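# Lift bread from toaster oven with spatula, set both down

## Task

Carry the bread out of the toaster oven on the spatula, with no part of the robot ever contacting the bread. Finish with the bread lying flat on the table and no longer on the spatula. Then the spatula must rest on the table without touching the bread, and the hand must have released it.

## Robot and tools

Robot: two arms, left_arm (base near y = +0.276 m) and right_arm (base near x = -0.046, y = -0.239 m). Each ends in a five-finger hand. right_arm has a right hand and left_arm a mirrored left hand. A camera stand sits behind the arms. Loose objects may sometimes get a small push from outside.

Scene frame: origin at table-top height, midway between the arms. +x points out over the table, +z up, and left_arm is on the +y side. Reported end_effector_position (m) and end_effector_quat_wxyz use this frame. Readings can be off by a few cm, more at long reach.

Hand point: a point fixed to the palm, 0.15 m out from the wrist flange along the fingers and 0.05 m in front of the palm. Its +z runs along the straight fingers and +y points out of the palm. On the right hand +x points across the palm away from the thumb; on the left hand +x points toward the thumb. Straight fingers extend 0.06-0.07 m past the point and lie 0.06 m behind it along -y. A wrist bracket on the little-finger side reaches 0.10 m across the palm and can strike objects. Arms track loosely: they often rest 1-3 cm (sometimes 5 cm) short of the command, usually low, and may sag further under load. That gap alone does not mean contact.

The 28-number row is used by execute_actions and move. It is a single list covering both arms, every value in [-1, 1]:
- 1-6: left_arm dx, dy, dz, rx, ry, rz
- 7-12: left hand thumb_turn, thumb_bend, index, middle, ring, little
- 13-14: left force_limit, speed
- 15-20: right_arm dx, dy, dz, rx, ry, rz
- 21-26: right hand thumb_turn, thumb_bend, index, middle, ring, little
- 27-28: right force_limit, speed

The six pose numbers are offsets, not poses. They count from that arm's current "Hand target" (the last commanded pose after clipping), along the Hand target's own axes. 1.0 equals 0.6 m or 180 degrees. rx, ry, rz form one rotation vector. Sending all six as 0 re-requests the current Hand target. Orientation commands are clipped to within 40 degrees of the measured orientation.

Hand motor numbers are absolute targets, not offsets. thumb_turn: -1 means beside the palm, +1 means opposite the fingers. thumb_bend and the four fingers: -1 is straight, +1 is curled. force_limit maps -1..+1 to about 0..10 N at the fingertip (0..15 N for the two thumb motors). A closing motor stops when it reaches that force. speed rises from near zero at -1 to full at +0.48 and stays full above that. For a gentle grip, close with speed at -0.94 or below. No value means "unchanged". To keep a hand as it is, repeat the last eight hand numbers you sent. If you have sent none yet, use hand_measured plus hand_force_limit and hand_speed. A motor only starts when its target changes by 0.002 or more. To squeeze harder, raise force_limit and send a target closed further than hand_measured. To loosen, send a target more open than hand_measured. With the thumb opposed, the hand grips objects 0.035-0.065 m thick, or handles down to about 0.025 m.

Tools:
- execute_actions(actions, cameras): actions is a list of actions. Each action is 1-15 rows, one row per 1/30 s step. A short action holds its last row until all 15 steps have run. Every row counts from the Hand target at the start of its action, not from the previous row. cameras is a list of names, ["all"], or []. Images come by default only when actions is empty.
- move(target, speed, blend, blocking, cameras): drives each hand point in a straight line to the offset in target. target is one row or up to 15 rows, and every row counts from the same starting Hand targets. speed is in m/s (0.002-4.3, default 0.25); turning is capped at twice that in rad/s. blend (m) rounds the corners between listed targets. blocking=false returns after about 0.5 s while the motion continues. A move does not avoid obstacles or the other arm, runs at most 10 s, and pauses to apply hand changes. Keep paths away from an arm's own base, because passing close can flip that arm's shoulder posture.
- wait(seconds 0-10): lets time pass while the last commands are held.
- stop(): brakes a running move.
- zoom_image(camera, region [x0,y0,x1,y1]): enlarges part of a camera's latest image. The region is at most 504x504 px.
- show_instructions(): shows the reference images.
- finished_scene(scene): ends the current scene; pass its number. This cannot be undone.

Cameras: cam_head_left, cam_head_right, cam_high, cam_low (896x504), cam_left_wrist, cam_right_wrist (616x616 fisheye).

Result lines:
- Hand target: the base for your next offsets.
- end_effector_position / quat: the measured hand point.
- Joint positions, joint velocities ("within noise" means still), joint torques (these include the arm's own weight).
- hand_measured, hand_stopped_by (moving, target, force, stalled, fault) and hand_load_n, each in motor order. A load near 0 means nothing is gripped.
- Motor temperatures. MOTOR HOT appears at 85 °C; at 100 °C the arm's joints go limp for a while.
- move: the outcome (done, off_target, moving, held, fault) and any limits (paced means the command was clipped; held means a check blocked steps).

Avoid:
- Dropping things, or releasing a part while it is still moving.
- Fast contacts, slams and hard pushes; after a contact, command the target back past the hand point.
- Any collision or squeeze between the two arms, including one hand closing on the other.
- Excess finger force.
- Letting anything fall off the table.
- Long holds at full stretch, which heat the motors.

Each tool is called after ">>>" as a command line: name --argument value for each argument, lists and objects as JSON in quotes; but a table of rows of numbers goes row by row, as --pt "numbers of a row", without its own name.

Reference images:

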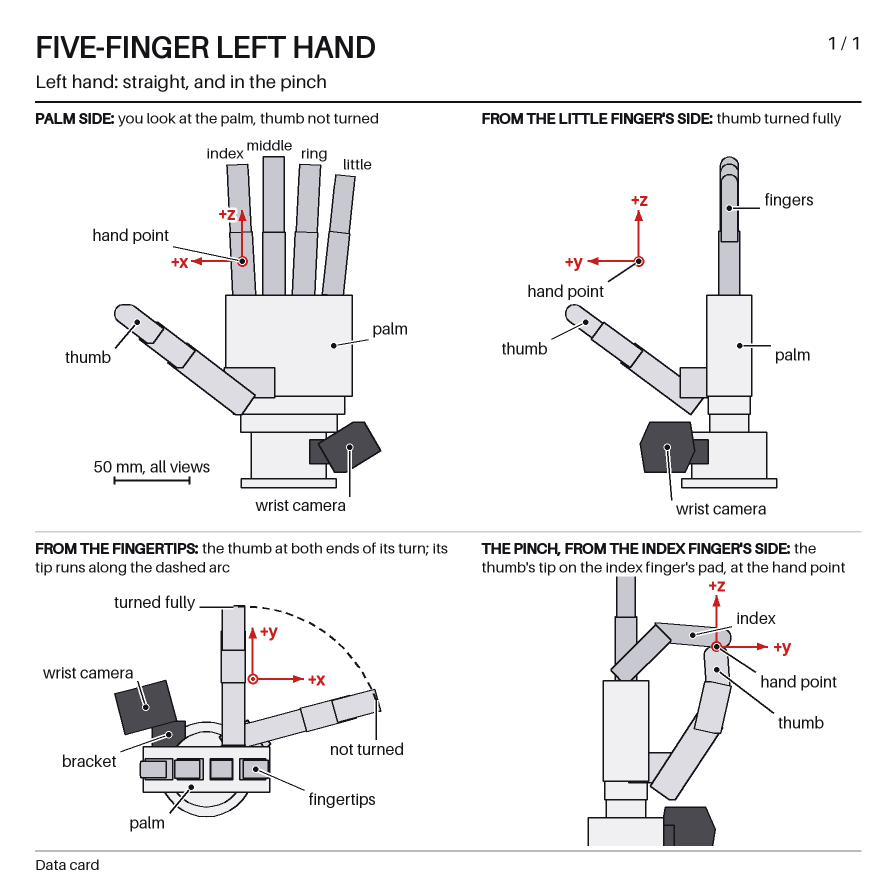

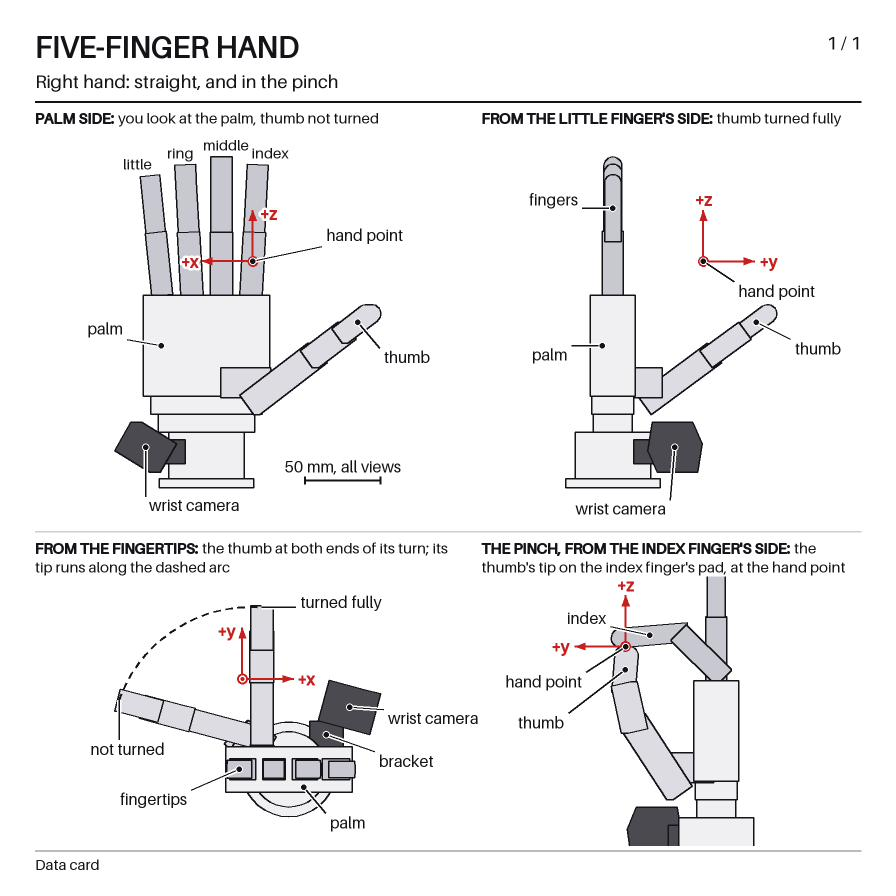

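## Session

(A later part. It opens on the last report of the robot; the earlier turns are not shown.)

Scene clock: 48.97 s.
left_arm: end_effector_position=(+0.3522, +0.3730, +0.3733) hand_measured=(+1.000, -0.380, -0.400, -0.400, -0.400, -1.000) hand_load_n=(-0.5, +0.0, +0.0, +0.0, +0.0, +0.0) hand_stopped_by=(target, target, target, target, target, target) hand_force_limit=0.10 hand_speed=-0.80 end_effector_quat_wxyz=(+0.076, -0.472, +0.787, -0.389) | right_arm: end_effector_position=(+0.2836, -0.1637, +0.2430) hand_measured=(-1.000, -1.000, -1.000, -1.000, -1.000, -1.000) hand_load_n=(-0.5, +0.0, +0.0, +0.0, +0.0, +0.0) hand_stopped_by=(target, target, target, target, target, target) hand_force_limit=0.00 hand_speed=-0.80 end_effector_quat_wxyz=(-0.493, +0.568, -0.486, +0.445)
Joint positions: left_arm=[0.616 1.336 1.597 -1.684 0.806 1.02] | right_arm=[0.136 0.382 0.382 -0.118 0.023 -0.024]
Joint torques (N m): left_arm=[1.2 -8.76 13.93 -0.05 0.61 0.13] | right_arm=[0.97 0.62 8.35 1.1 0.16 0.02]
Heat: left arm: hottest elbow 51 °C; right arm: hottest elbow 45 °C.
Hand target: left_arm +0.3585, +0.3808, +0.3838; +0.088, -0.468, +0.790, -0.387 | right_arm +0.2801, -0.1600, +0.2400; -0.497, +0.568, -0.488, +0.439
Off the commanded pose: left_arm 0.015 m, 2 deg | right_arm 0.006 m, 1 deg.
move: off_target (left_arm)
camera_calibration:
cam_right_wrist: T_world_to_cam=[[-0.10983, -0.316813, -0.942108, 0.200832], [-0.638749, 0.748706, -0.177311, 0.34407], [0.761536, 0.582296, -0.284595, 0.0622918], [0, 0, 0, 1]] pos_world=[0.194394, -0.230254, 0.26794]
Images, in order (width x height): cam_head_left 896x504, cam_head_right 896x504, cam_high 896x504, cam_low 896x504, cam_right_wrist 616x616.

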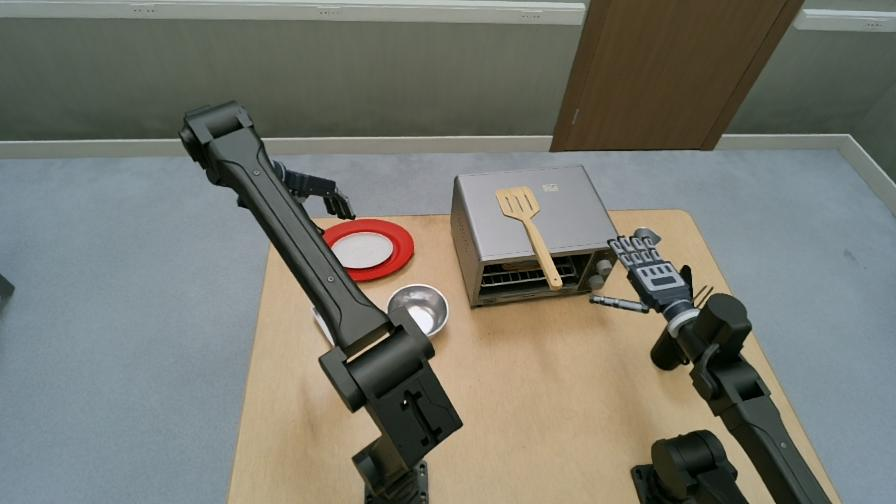

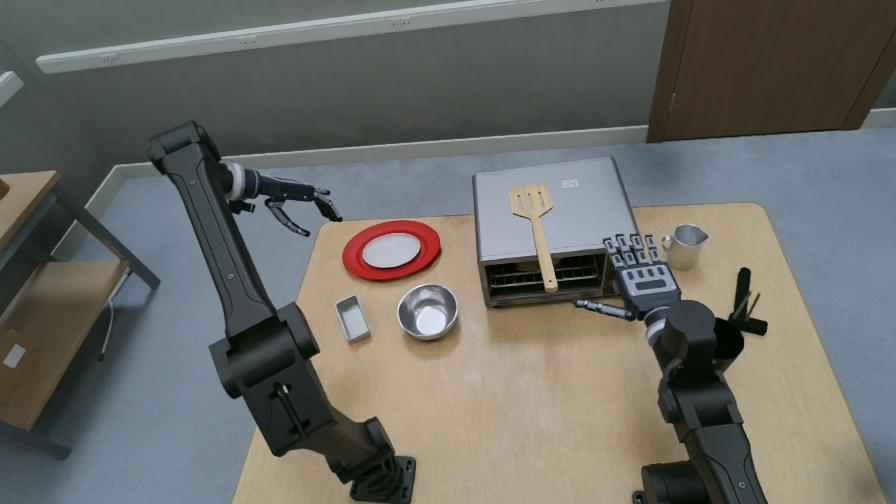

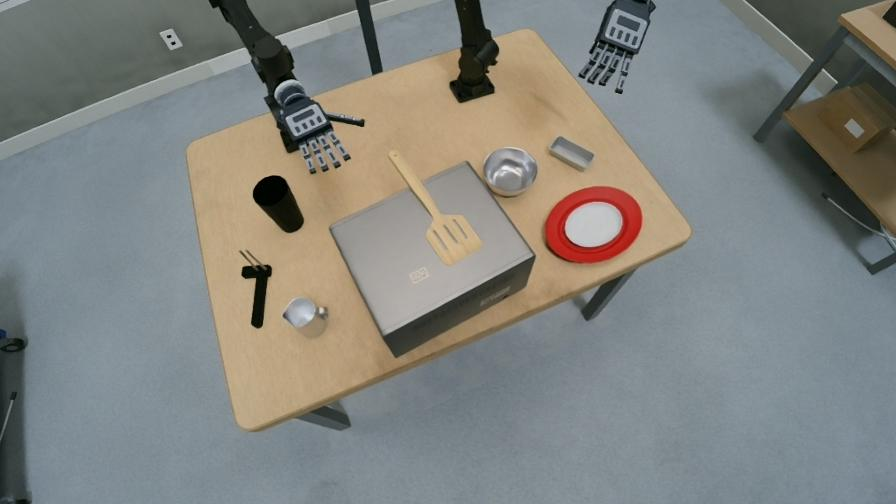

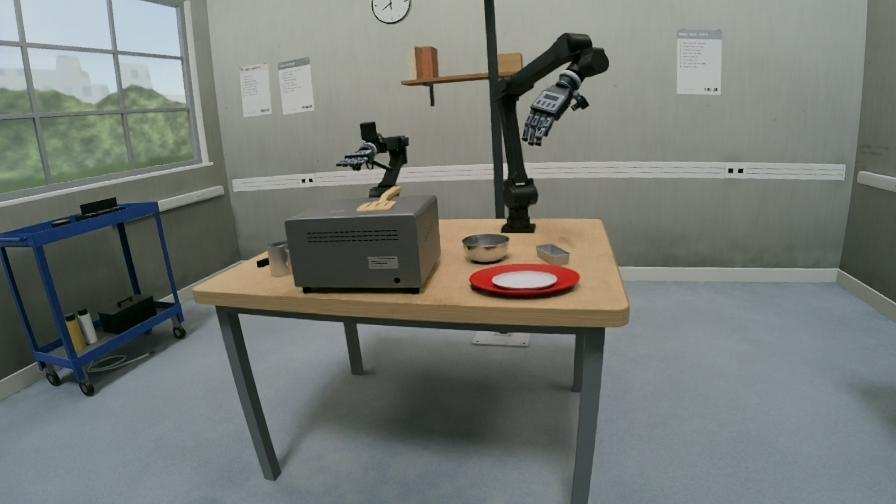

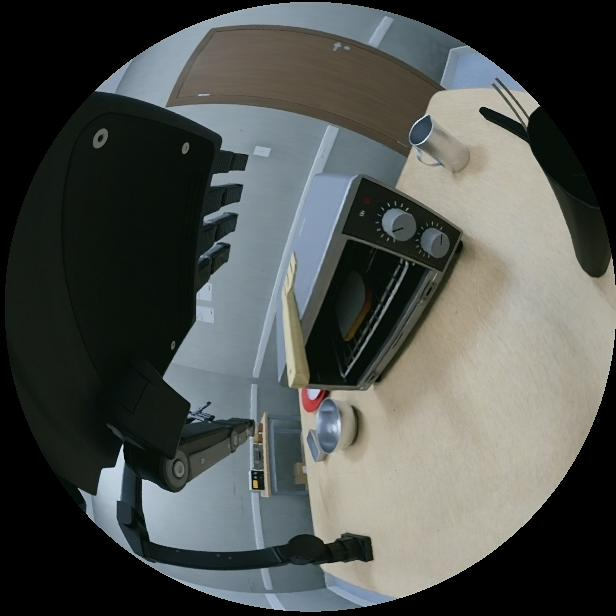

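>>> zoom_image --camera "cam_right_wrist" --region '[240, 230, 420, 410]'

>>> zoom_image --camera "cam_head_right" --region '[460, 170, 640, 320]'

>>> zoom_image --camera "cam_head_left" --region '[460, 170, 640, 320]'

Scaled by 2.800 from the camera's 616x616 image, which has a finer 880x880 frame.

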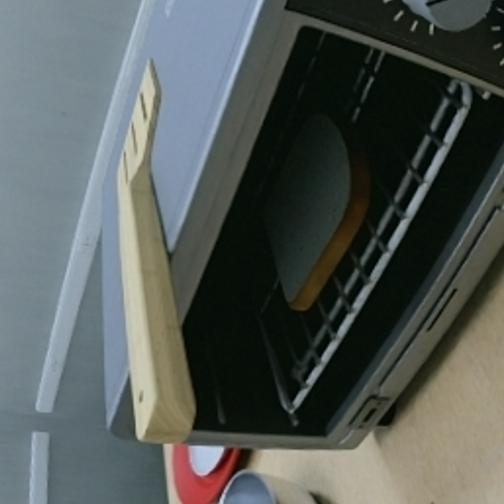

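Scaled by 2.800 from the camera's 896x504 image, which has a finer 1280x720 frame.

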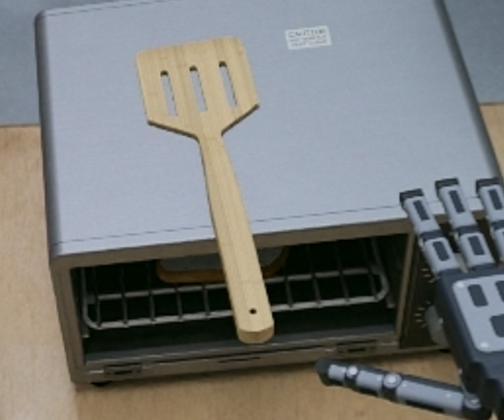

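Scaled by 2.800 from the camera's 896x504 image, which has a finer 1280x720 frame.

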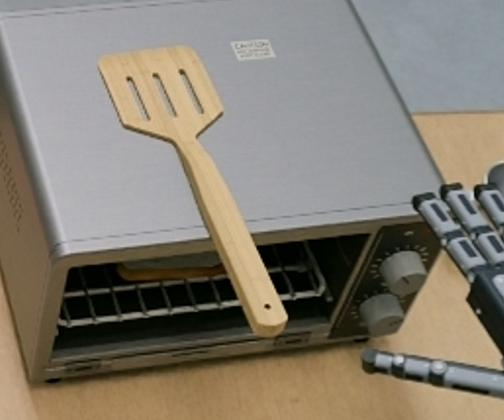

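>>> move --target '[0,0,0,0,0,0,1,-0.38,-0.4,-0.4,-0.4,-1,0.1,-0.8, -0.2013,0.0827,-0.0125,0,0,0,-1,-1,-1,-1,-1,-1,0,-0.8]' --speed 0.12 --cameras '["cam_right_wrist","cam_head_left","cam_head_right"]'

>>> zoom_image --camera "cam_right_wrist" --region '[200, 150, 450, 400]'

Scene clock: 51.57 s.
left_arm: end_effector_position=(+0.3522, +0.3731, +0.3733) hand_measured=(+1.000, -0.380, -0.400, -0.400, -0.400, -1.000) hand_load_n=(+0.0, +0.0, +0.0, +0.0, +0.0, +0.0) hand_stopped_by=(target, target, target, target, target, target) hand_force_limit=0.10 hand_speed=-0.80 end_effector_quat_wxyz=(+0.076, -0.472, +0.787, -0.389) | right_arm: end_effector_position=(+0.2509, -0.0480, +0.1915) hand_measured=(-1.000, -1.000, -1.000, -1.000, -1.000, -1.000) hand_load_n=(+0.0, +0.0, +0.0, +0.0, +0.0, +0.0) hand_stopped_by=(target, target, target, target, target, target) hand_force_limit=0.00 hand_speed=-0.80 end_effector_quat_wxyz=(-0.490, +0.571, -0.487, +0.444)
Joint positions: left_arm=[0.616 1.336 1.597 -1.684 0.806 1.021] | right_arm=[0.853 0.576 0.299 0.107 0.734 0.084]
Joint torques (N m): left_arm=[1.2 -8.7 13.9 -0.08 0.61 0.1] | right_arm=[0.15 0.67 8.03 2.07 0.3 0.03]
Heat: left arm: hottest elbow 51 °C; right arm: hottest elbow 45 °C.
Hand target: left_arm +0.3586, +0.3808, +0.3838; +0.088, -0.468, +0.790, -0.387 | right_arm +0.2501, -0.0428, +0.1900; -0.497, +0.568, -0.488, +0.439
Off the commanded pose: left_arm 0.014 m, 2 deg | right_arm 0.005 m, 1 deg.
move: off_target (left_arm)
camera_calibration:
cam_right_wrist: T_world_to_cam=[[-0.118088, -0.320828, -0.939747, 0.186912], [-0.640456, 0.747831, -0.174829, 0.227325], [0.758861, 0.581222, -0.293786, 0.00760394], [0, 0, 0, 1]] pos_world=[0.161894, -0.114454, 0.217627]
Images, in order (width x height): cam_head_left 896x504, cam_head_right 896x504, cam_right_wrist 616x616.

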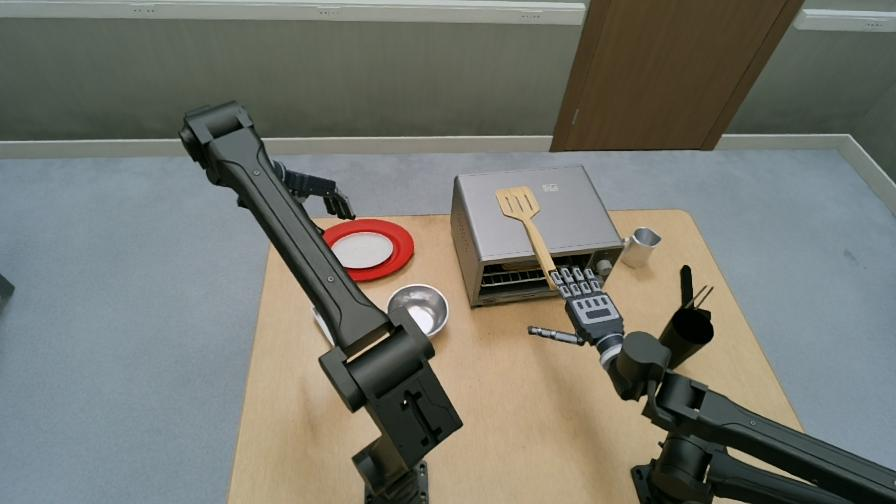

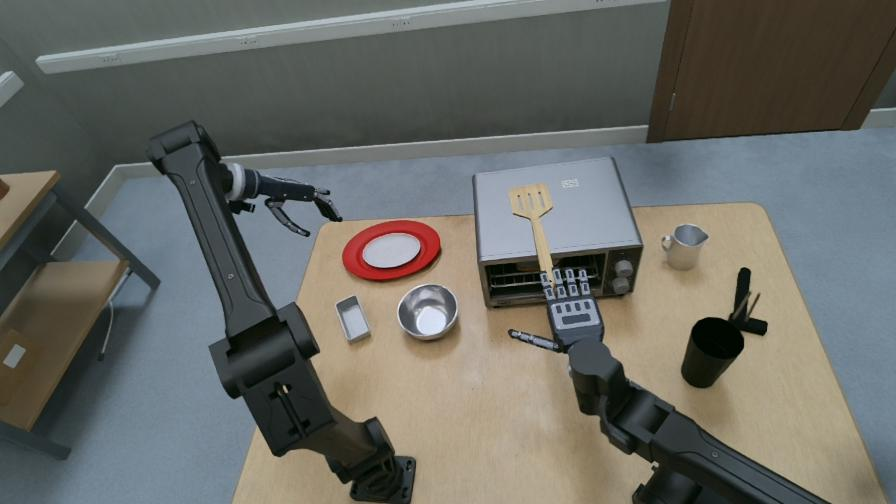

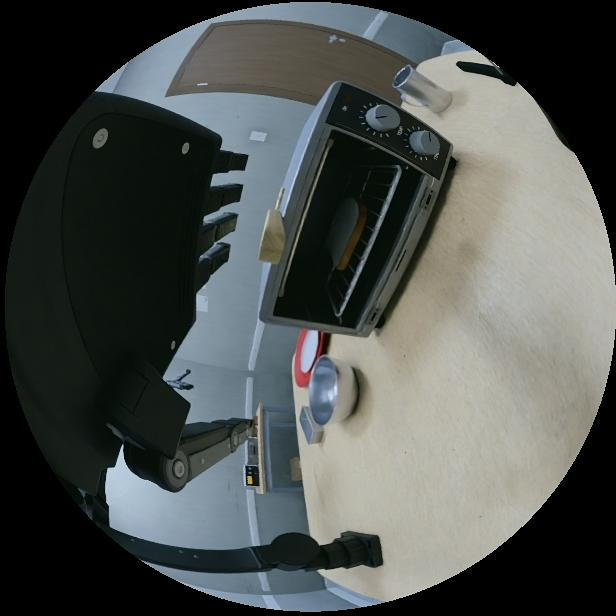

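Scaled by 2.016 from the camera's 616x616 image, which has a finer 880x880 frame.

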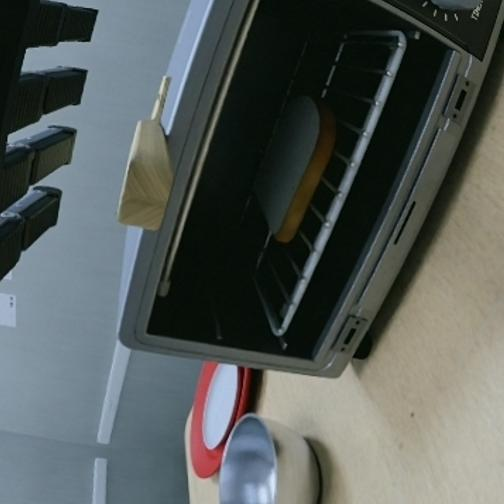

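>>> move --target '[0,0,0,0,0,0,1,-0.38,-0.4,-0.4,-0.4,-1,0.1,-0.8, -0.0017,-0.0017,0.1933,0,0,0,-1,-1,-1,-1,-1,-1,0,-0.8]' --speed 0.08 --cameras '["cam_right_wrist","cam_head_left","cam_head_right"]'

>>> zoom_image --camera "cam_right_wrist" --region '[100, 130, 400, 430]'

Scene clock: 54.50 s.
left_arm: end_effector_position=(+0.3522, +0.3731, +0.3733) hand_measured=(+1.000, -0.380, -0.400, -0.400, -0.400, -1.000) hand_load_n=(+0.0, +0.0, +0.0, +0.0, +0.0, +0.0) hand_stopped_by=(target, target, target, target, target, target) hand_force_limit=0.10 hand_speed=-0.80 end_effector_quat_wxyz=(+0.076, -0.472, +0.787, -0.389) | right_arm: end_effector_position=(+0.3263, -0.0458, +0.1169) hand_measured=(-1.000, -1.000, -1.000, -1.000, -1.000, -1.000) hand_load_n=(-0.5, +0.0, -6.5, +0.0, +0.0, +0.0) hand_stopped_by=(target, target, target, target, target, target) hand_force_limit=0.00 hand_speed=-0.80 end_effector_quat_wxyz=(-0.448, +0.614, -0.494, +0.422)
Joint positions: left_arm=[0.616 1.336 1.597 -1.684 0.806 1.021] | right_arm=[0.597 1.034 0.334 0.427 0.461 0.046]
Joint torques (N m): left_arm=[1.14 -8.76 13.94 -0.03 0.61 0.11] | right_arm=[-1.32 -4.89 14.16 3.15 0.28 -0.08]
Heat: left arm: hottest elbow 52 °C; right arm: hottest elbow 45 °C.
Hand target: left_arm +0.3586, +0.3808, +0.3838; +0.088, -0.468, +0.790, -0.387 | right_arm +0.3641, -0.0260, +0.1770; -0.497, +0.568, -0.488, +0.439
Off the commanded pose: left_arm 0.014 m, 2 deg | right_arm 0.074 m, 8 deg.
move: off_target (left_arm, right_arm)
camera_calibration:
cam_right_wrist: T_world_to_cam=[[-0.213669, -0.381261, -0.899436, 0.150039], [-0.671617, 0.725932, -0.148166, 0.266969], [0.709419, 0.572419, -0.411171, -0.0434172], [0, 0, 0, 1]] pos_world=[0.242161, -0.111744, 0.156654]
Images, in order (width x height): cam_head_left 896x504, cam_head_right 896x504, cam_right_wrist 616x616.

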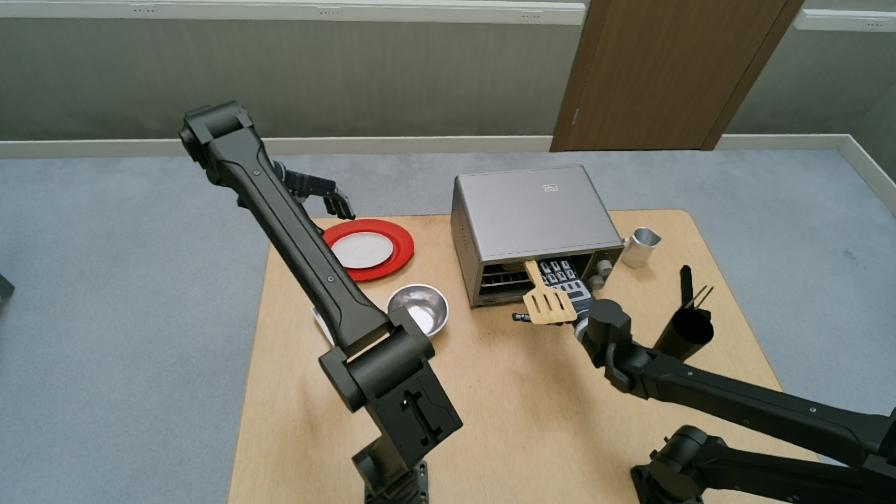

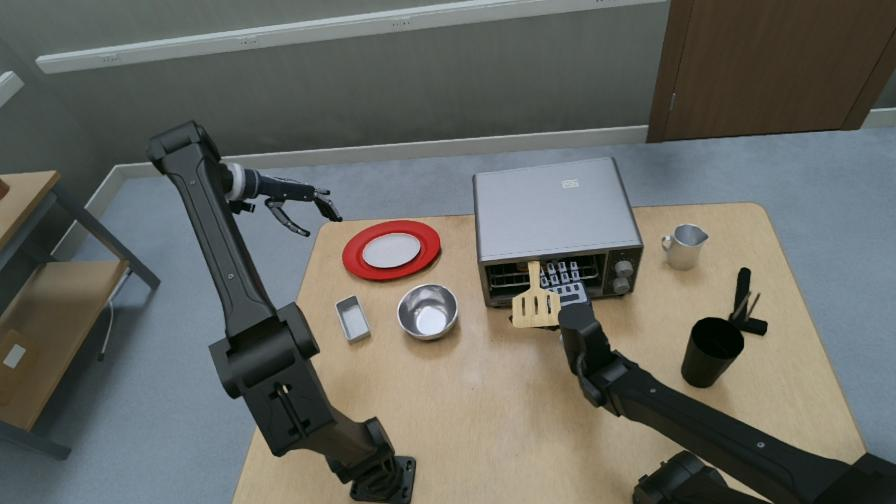

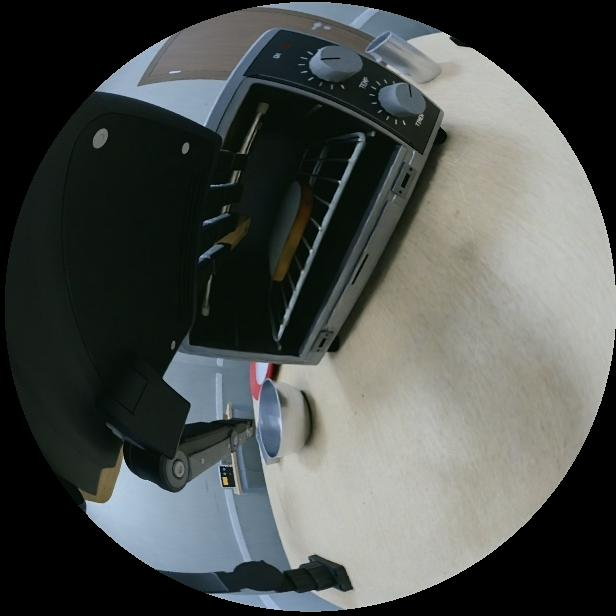

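Scaled by 1.680 from the camera's 616x616 image, which has a finer 880x880 frame.

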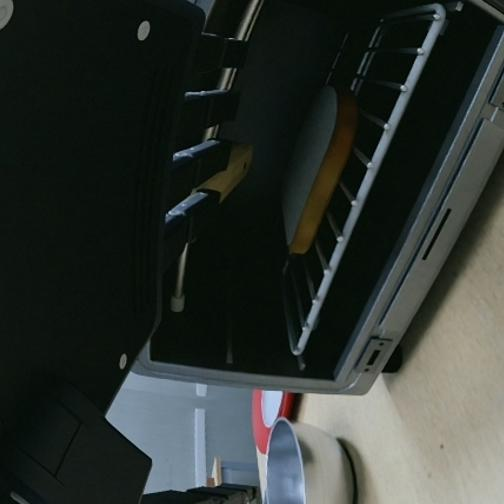

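>>> zoom_image --camera "cam_head_left" --region '[480, 230, 640, 370]'

>>> zoom_image --camera "cam_head_right" --region '[480, 230, 640, 370]'

>>> execute_actions --actions '[]' --cameras '["cam_low","cam_high"]'

>>> zoom_image --camera "cam_high" --region '[260, 60, 480, 260]'

Scaled by 3.150 from the camera's 896x504 image, which has a finer 1280x720 frame.

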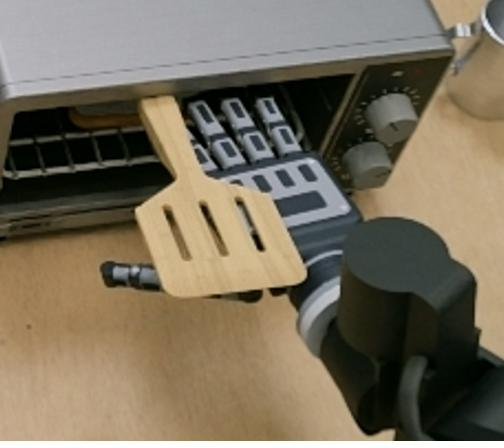

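Scaled by 3.150 from the camera's 896x504 image, which has a finer 1280x720 frame.

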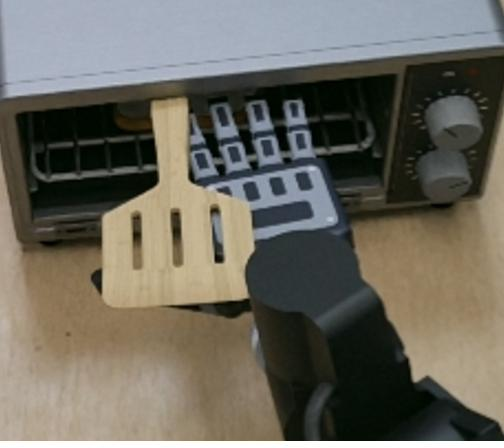

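Scene clock: 54.73 s.
left_arm: end_effector_position=(+0.3522, +0.3731, +0.3733) hand_measured=(+1.000, -0.380, -0.400, -0.400, -0.400, -1.000) hand_load_n=(+0.0, +0.0, +0.5, +0.0, +0.0, +0.0) hand_stopped_by=(target, target, target, target, target, target) hand_force_limit=0.10 hand_speed=-0.80 end_effector_quat_wxyz=(+0.076, -0.472, +0.787, -0.389) | right_arm: end_effector_position=(+0.3263, -0.0458, +0.1169) hand_measured=(-1.000, -1.000, -1.000, -1.000, -1.000, -1.000) hand_load_n=(-0.5, +0.0, -6.5, +0.0, +0.0, +0.0) hand_stopped_by=(target, target, target, target, target, target) hand_force_limit=0.00 hand_speed=-0.80 end_effector_quat_wxyz=(-0.448, +0.614, -0.494, +0.422)
Joint positions: left_arm=[0.616 1.336 1.597 -1.684 0.806 1.021] | right_arm=[0.597 1.034 0.334 0.427 0.461 0.046]
Joint velocities: within noise
Joint torques (N m): left_arm=[1.08 -8.76 13.93 -0.03 0.61 0.1] | right_arm=[-0.97 -4.01 14.09 3.17 0.3 -0.09]
Motor temperatures (°C): left_arm=[29 33 52 27 31 29] | right_arm=[31 35 45 29 30 29]
Heat: left arm: hottest elbow 52 °C; right arm: hottest elbow 45 °C.
Hand target: left_arm +0.3586, +0.3808, +0.3838; +0.088, -0.468, +0.790, -0.387 | right_arm +0.3641, -0.0260, +0.1770; -0.497, +0.568, -0.488, +0.439
Off the commanded pose: left_arm 0.014 m, 2 deg | right_arm 0.074 m, 8 deg.
Images, in order (width x height): cam_high 896x504, cam_low 896x504.

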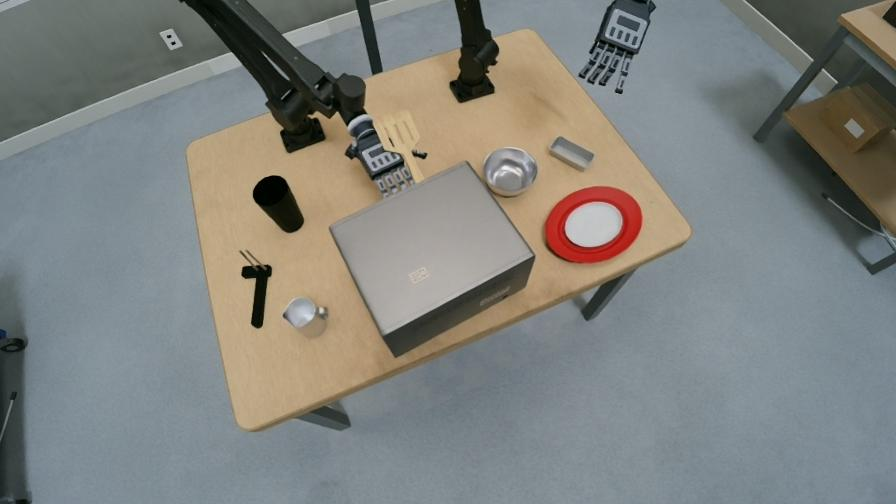

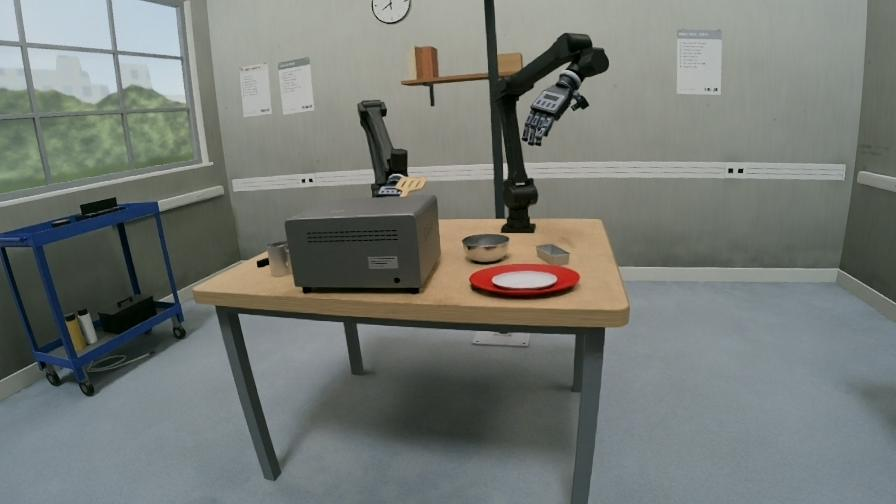

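Scaled by 2.291 from the camera's 896x504 image, which has a finer 1280x720 frame.

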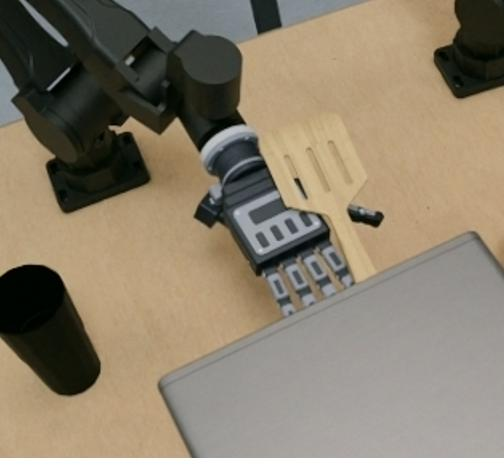

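>>> move --target '[0,0,0,0,0,0,1,-0.38,-0.4,-0.4,-0.4,-1,0.1,-0.8, 0.0225,0.116,-0.0533,-0.039,0,0,-1,-1,-1,-1,-1,-1,0,-0.8]' --speed 0.08 --cameras '["cam_right_wrist","cam_head_left","cam_head_right","cam_high"]'

>>> zoom_image --camera "cam_right_wrist" --region '[180, 50, 430, 300]'

>>> zoom_image --camera "cam_head_left" --region '[480, 230, 640, 370]'

Scene clock: 59.43 s.
left_arm: end_effector_position=(+0.3522, +0.3731, +0.3733) hand_measured=(+1.000, -0.380, -0.400, -0.400, -0.400, -1.000) hand_load_n=(+0.0, +0.0, +0.0, +0.0, +0.0, -0.5) hand_stopped_by=(target, target, target, target, target, target) hand_force_limit=0.10 hand_speed=-0.80 end_effector_quat_wxyz=(+0.076, -0.472, +0.787, -0.389) | right_arm: end_effector_position=(+0.3231, -0.0436, +0.1124) hand_measured=(-1.000, -1.000, -1.000, -1.000, -1.000, -1.000) hand_load_n=(-0.5, +0.0, +0.0, +0.0, +0.0, +0.0) hand_stopped_by=(target, target, target, target, target, target) hand_force_limit=0.00 hand_speed=-0.80 end_effector_quat_wxyz=(-0.457, +0.606, -0.507, +0.408)
Joint positions: left_arm=[0.616 1.336 1.597 -1.684 0.806 1.021] | right_arm=[0.596 1.038 0.322 0.435 0.452 0.093]
Joint torques (N m): left_arm=[1.2 -8.82 13.9 -0.02 0.61 0.11] | right_arm=[-1.2 -2.73 6.65 2.28 0.14 0.06]
Heat: left arm: hottest elbow 54 °C; right arm: hottest elbow 47 °C.
Hand target: left_arm +0.3586, +0.3808, +0.3838; +0.088, -0.468, +0.790, -0.387 | right_arm +0.3262, -0.0457, +0.1119; -0.461, +0.597, -0.514, +0.408
Off the commanded pose: left_arm 0.014 m, 2 deg | right_arm 0.004 m, 1 deg.
move: off_target (left_arm)
camera_calibration:
cam_right_wrist: T_world_to_cam=[[-0.227609, -0.34155, -0.911887, 0.153762], [-0.670314, 0.734222, -0.107693, 0.257972], [0.70631, 0.586739, -0.396062, -0.0442318], [0, 0, 0, 1]] pos_world=[0.239161, -0.110939, 0.150477]
Images, in order (width x height): cam_head_left 896x504, cam_head_right 896x504, cam_high 896x504, cam_right_wrist 616x616.

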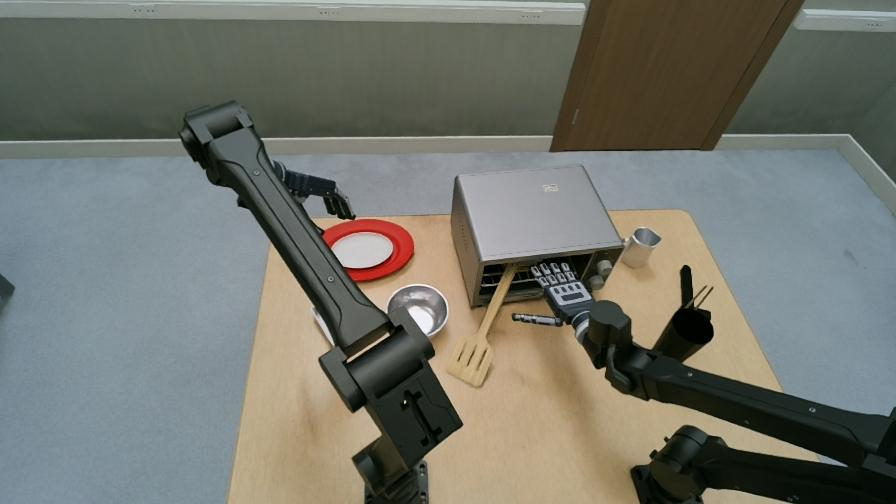

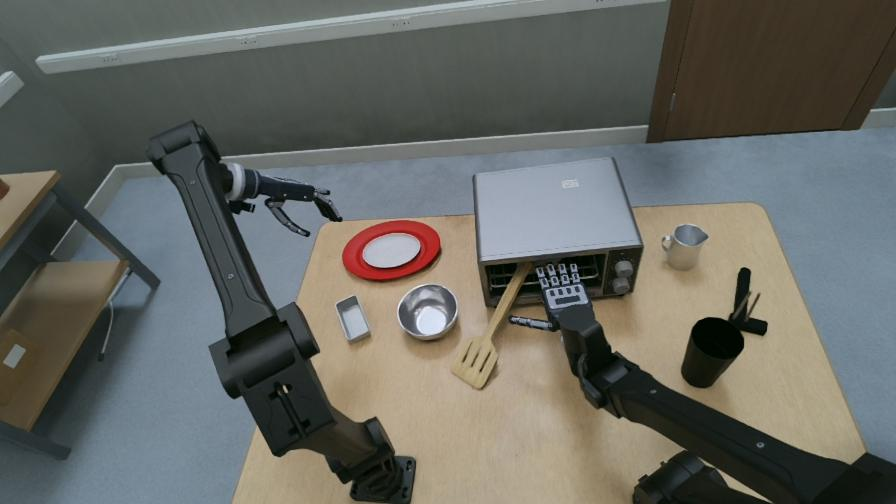

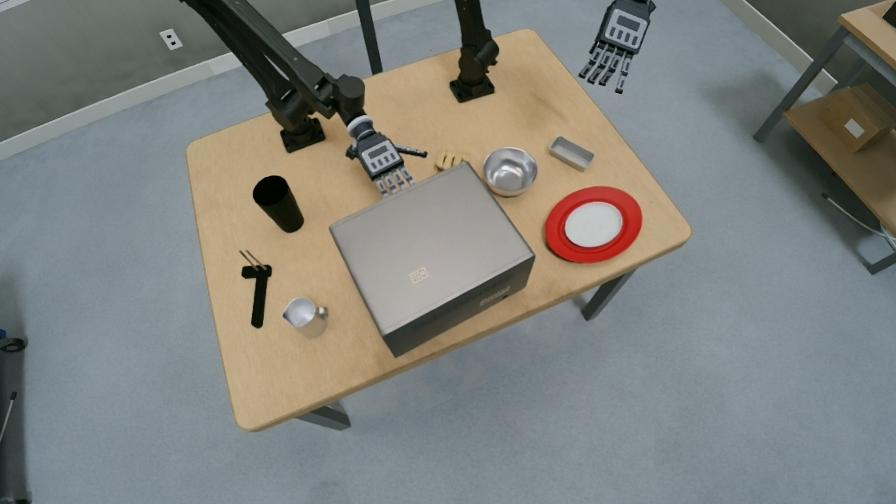

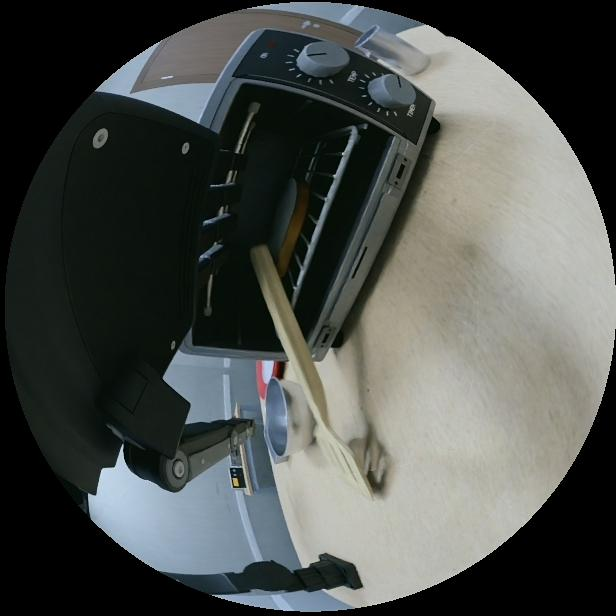

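Scaled by 2.016 from the camera's 616x616 image, which has a finer 880x880 frame.

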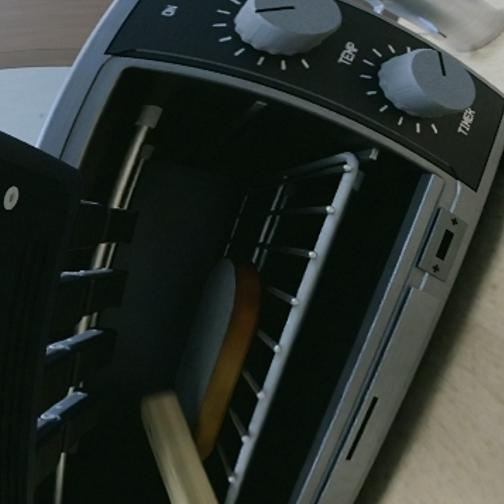

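Scaled by 3.150 from the camera's 896x504 image, which has a finer 1280x720 frame.

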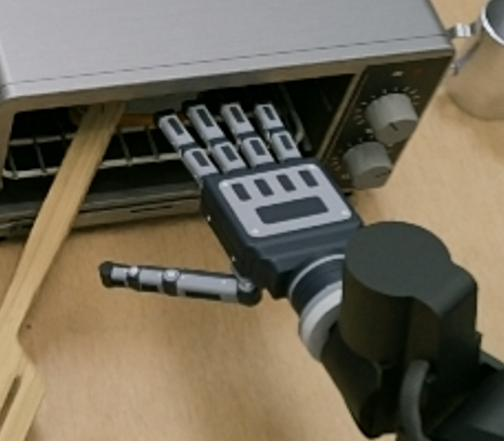

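>>> zoom_image --camera "cam_head_right" --region '[430, 240, 590, 400]'

>>> zoom_image --camera "cam_head_left" --region '[430, 240, 590, 400]'

>>> zoom_image --camera "cam_right_wrist" --region '[180, 180, 430, 520]'

Scaled by 3.150 from the camera's 896x504 image, which has a finer 1280x720 frame.

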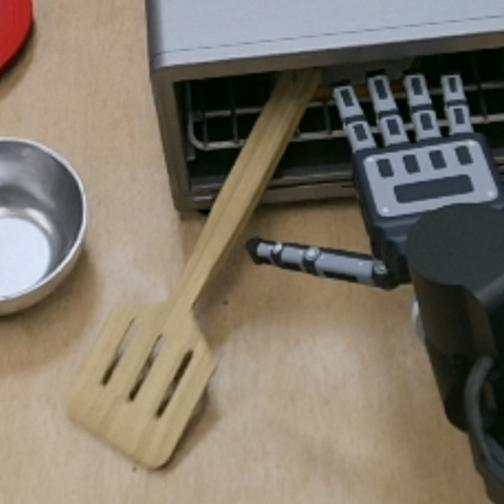

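Scaled by 3.150 from the camera's 896x504 image, which has a finer 1280x720 frame.

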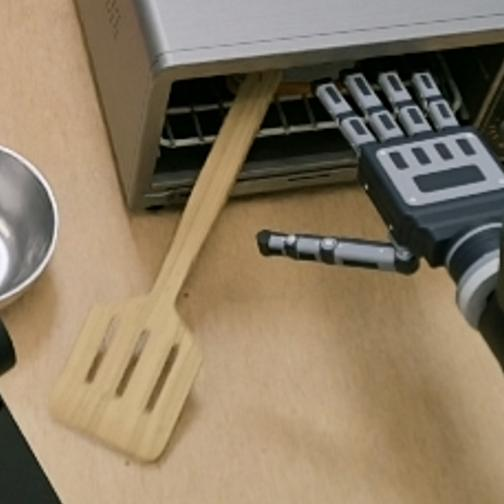

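Scaled by 1.482 from the camera's 616x616 image, which has a finer 880x880 frame.

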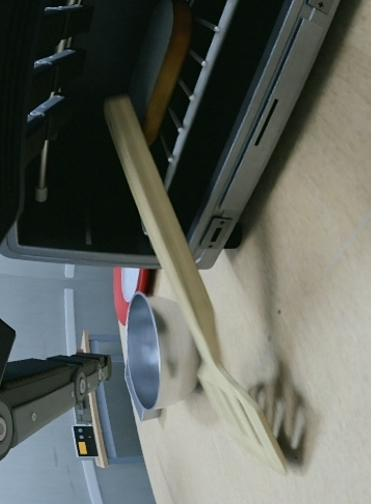

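>>> move --pt "0 0 0 0 0 0 1 -0.38 -0.4 -0.4 -0.4 -1 0.1 -0.8 0.0087 -0.0213 -0.1207 0 0 0 -1 -1 -1 -1 -1 -1 0 -0.8" --pt "0 0 0 0 0 0 1 -0.38 -0.4 -0.4 -0.4 -1 0.1 -0.8 -0.0885 -0.1552 -0.1398 0.0057 -0.2343 -0.1960 1 -0.5 -0.4 -0.4 -0.4 1 0.1 -0.5" --speed 0.12 --blend 0.02 --cameras '["cam_right_wrist","cam_head_left","cam_head_right"]'

Scene clock: 72.37 s.
left_arm: end_effector_position=(+0.3522, +0.3731, +0.3733) hand_measured=(+1.000, -0.380, -0.400, -0.400, -0.400, -1.000) hand_load_n=(+0.0, +0.0, +0.0, +0.0, +0.0, +0.0) hand_stopped_by=(target, target, target, target, target, target) hand_force_limit=0.10 hand_speed=-0.80 end_effector_quat_wxyz=(+0.076, -0.472, +0.787, -0.389) | right_arm: end_effector_position=(+0.2455, -0.0029, +0.1949) hand_measured=(+1.000, -0.500, -0.400, -0.400, -0.400, +1.000) hand_load_n=(+0.5, +0.0, +0.0, +0.0, +0.0, +0.0) hand_stopped_by=(target, target, target, target, target, target) hand_force_limit=0.10 hand_speed=-0.50 end_effector_quat_wxyz=(-0.470, +0.830, -0.118, +0.276)
Joint positions: left_arm=[0.616 1.336 1.597 -1.684 0.806 1.021] | right_arm=[0.501 0.75 0.563 -0.259 -0.348 -0.551]
Joint torques (N m): left_arm=[1.03 -8.76 13.93 -0.03 0.61 0.11] | right_arm=[-1.61 -1.08 13.35 0.77 -0.13 -0.25]
Motor temperatures (°C): left_arm=[29 34 57 27 31 29] | right_arm=[31 35 48 29 30 29]
Heat: left arm: hottest elbow 57 °C; right arm: hottest elbow 48 °C.
Hand target: left_arm +0.3586, +0.3808, +0.3838; +0.088, -0.468, +0.790, -0.387 | right_arm +0.2604, +0.0000, +0.2217; -0.475, +0.823, -0.112, +0.291
Off the commanded pose: left_arm 0.014 m, 2 deg | right_arm 0.031 m, 2 deg.
move: off_target (left_arm, right_arm); target 2's new numbers were sent with right_arm's hand 0.031 m and 2 deg from that target
camera_calibration:
cam_right_wrist: T_world_to_cam=[[0.26402, -0.66185, -0.701604, 0.0626763], [-0.959225, -0.104078, -0.262785, 0.283648], [0.100903, 0.742376, -0.662341, 0.220348], [0, 0, 0, 1]] pos_world=[0.2333, -0.0925772, 0.264458]
Images, in order (width x height): cam_head_left 896x504, cam_head_right 896x504, cam_right_wrist 616x616.

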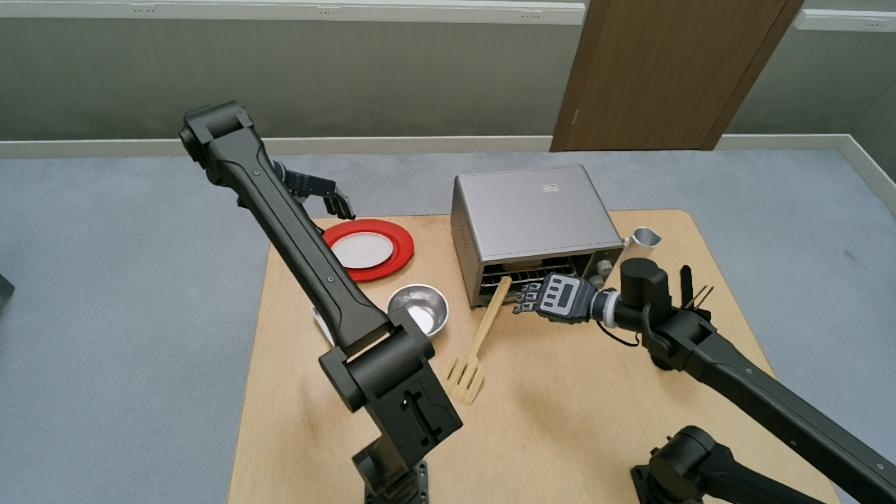

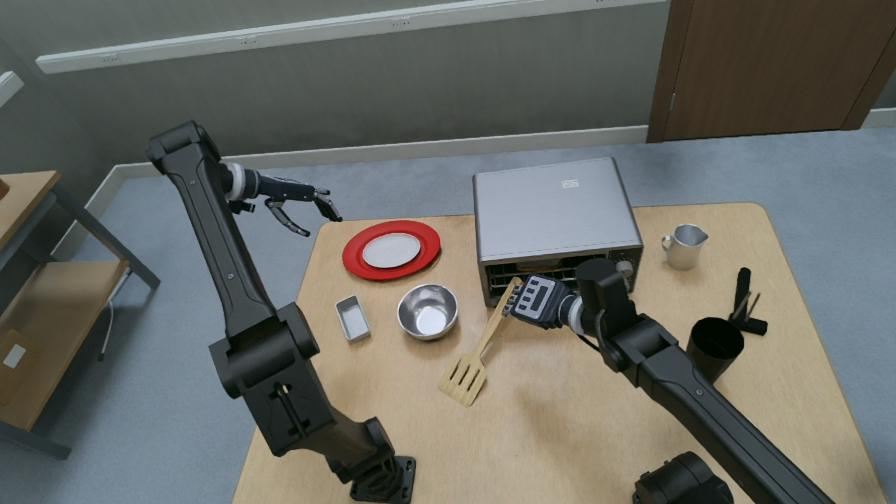

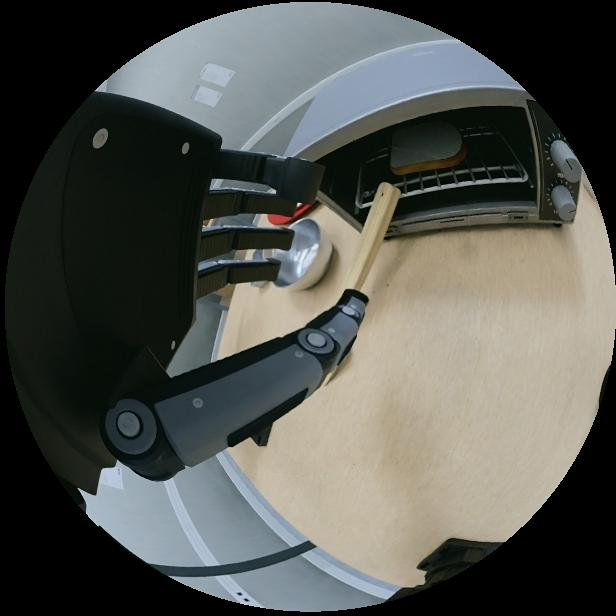

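>>> zoom_image --camera "cam_head_left" --region '[420, 250, 580, 410]'

>>> zoom_image --camera "cam_head_right" --region '[420, 250, 580, 410]'

>>> zoom_image --camera "cam_right_wrist" --region '[200, 80, 600, 480]'

Scaled by 3.150 from the camera's 896x504 image, which has a finer 1280x720 frame.

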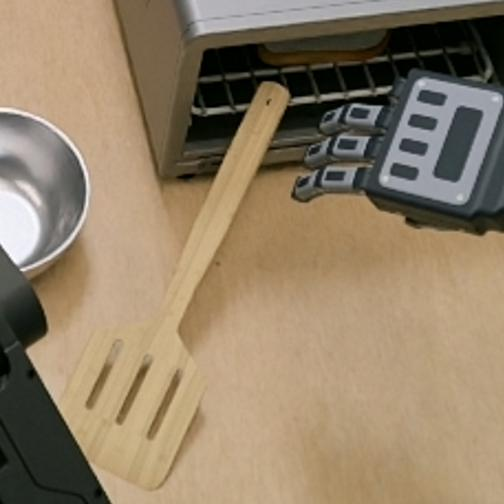

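Scaled by 3.150 from the camera's 896x504 image, which has a finer 1280x720 frame.

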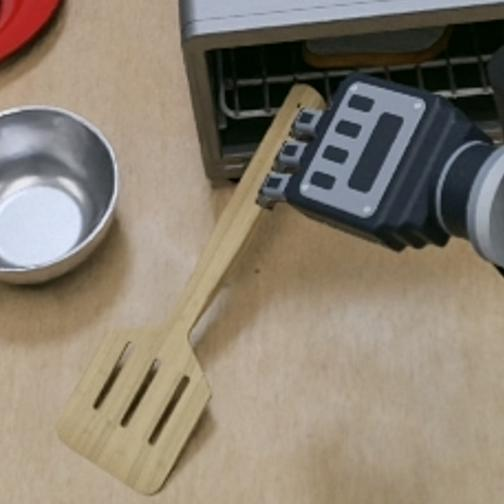

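Scaled by 1.260 from the camera's 616x616 image, which has a finer 880x880 frame.

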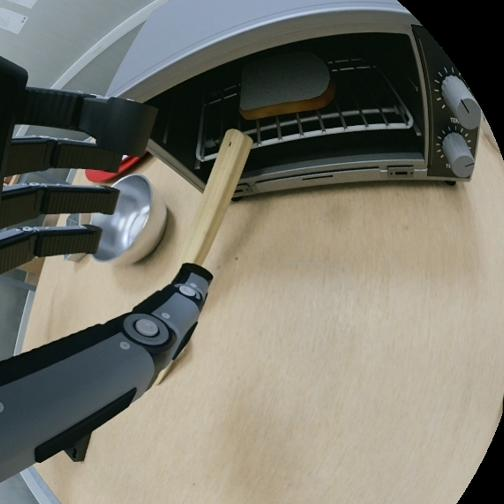

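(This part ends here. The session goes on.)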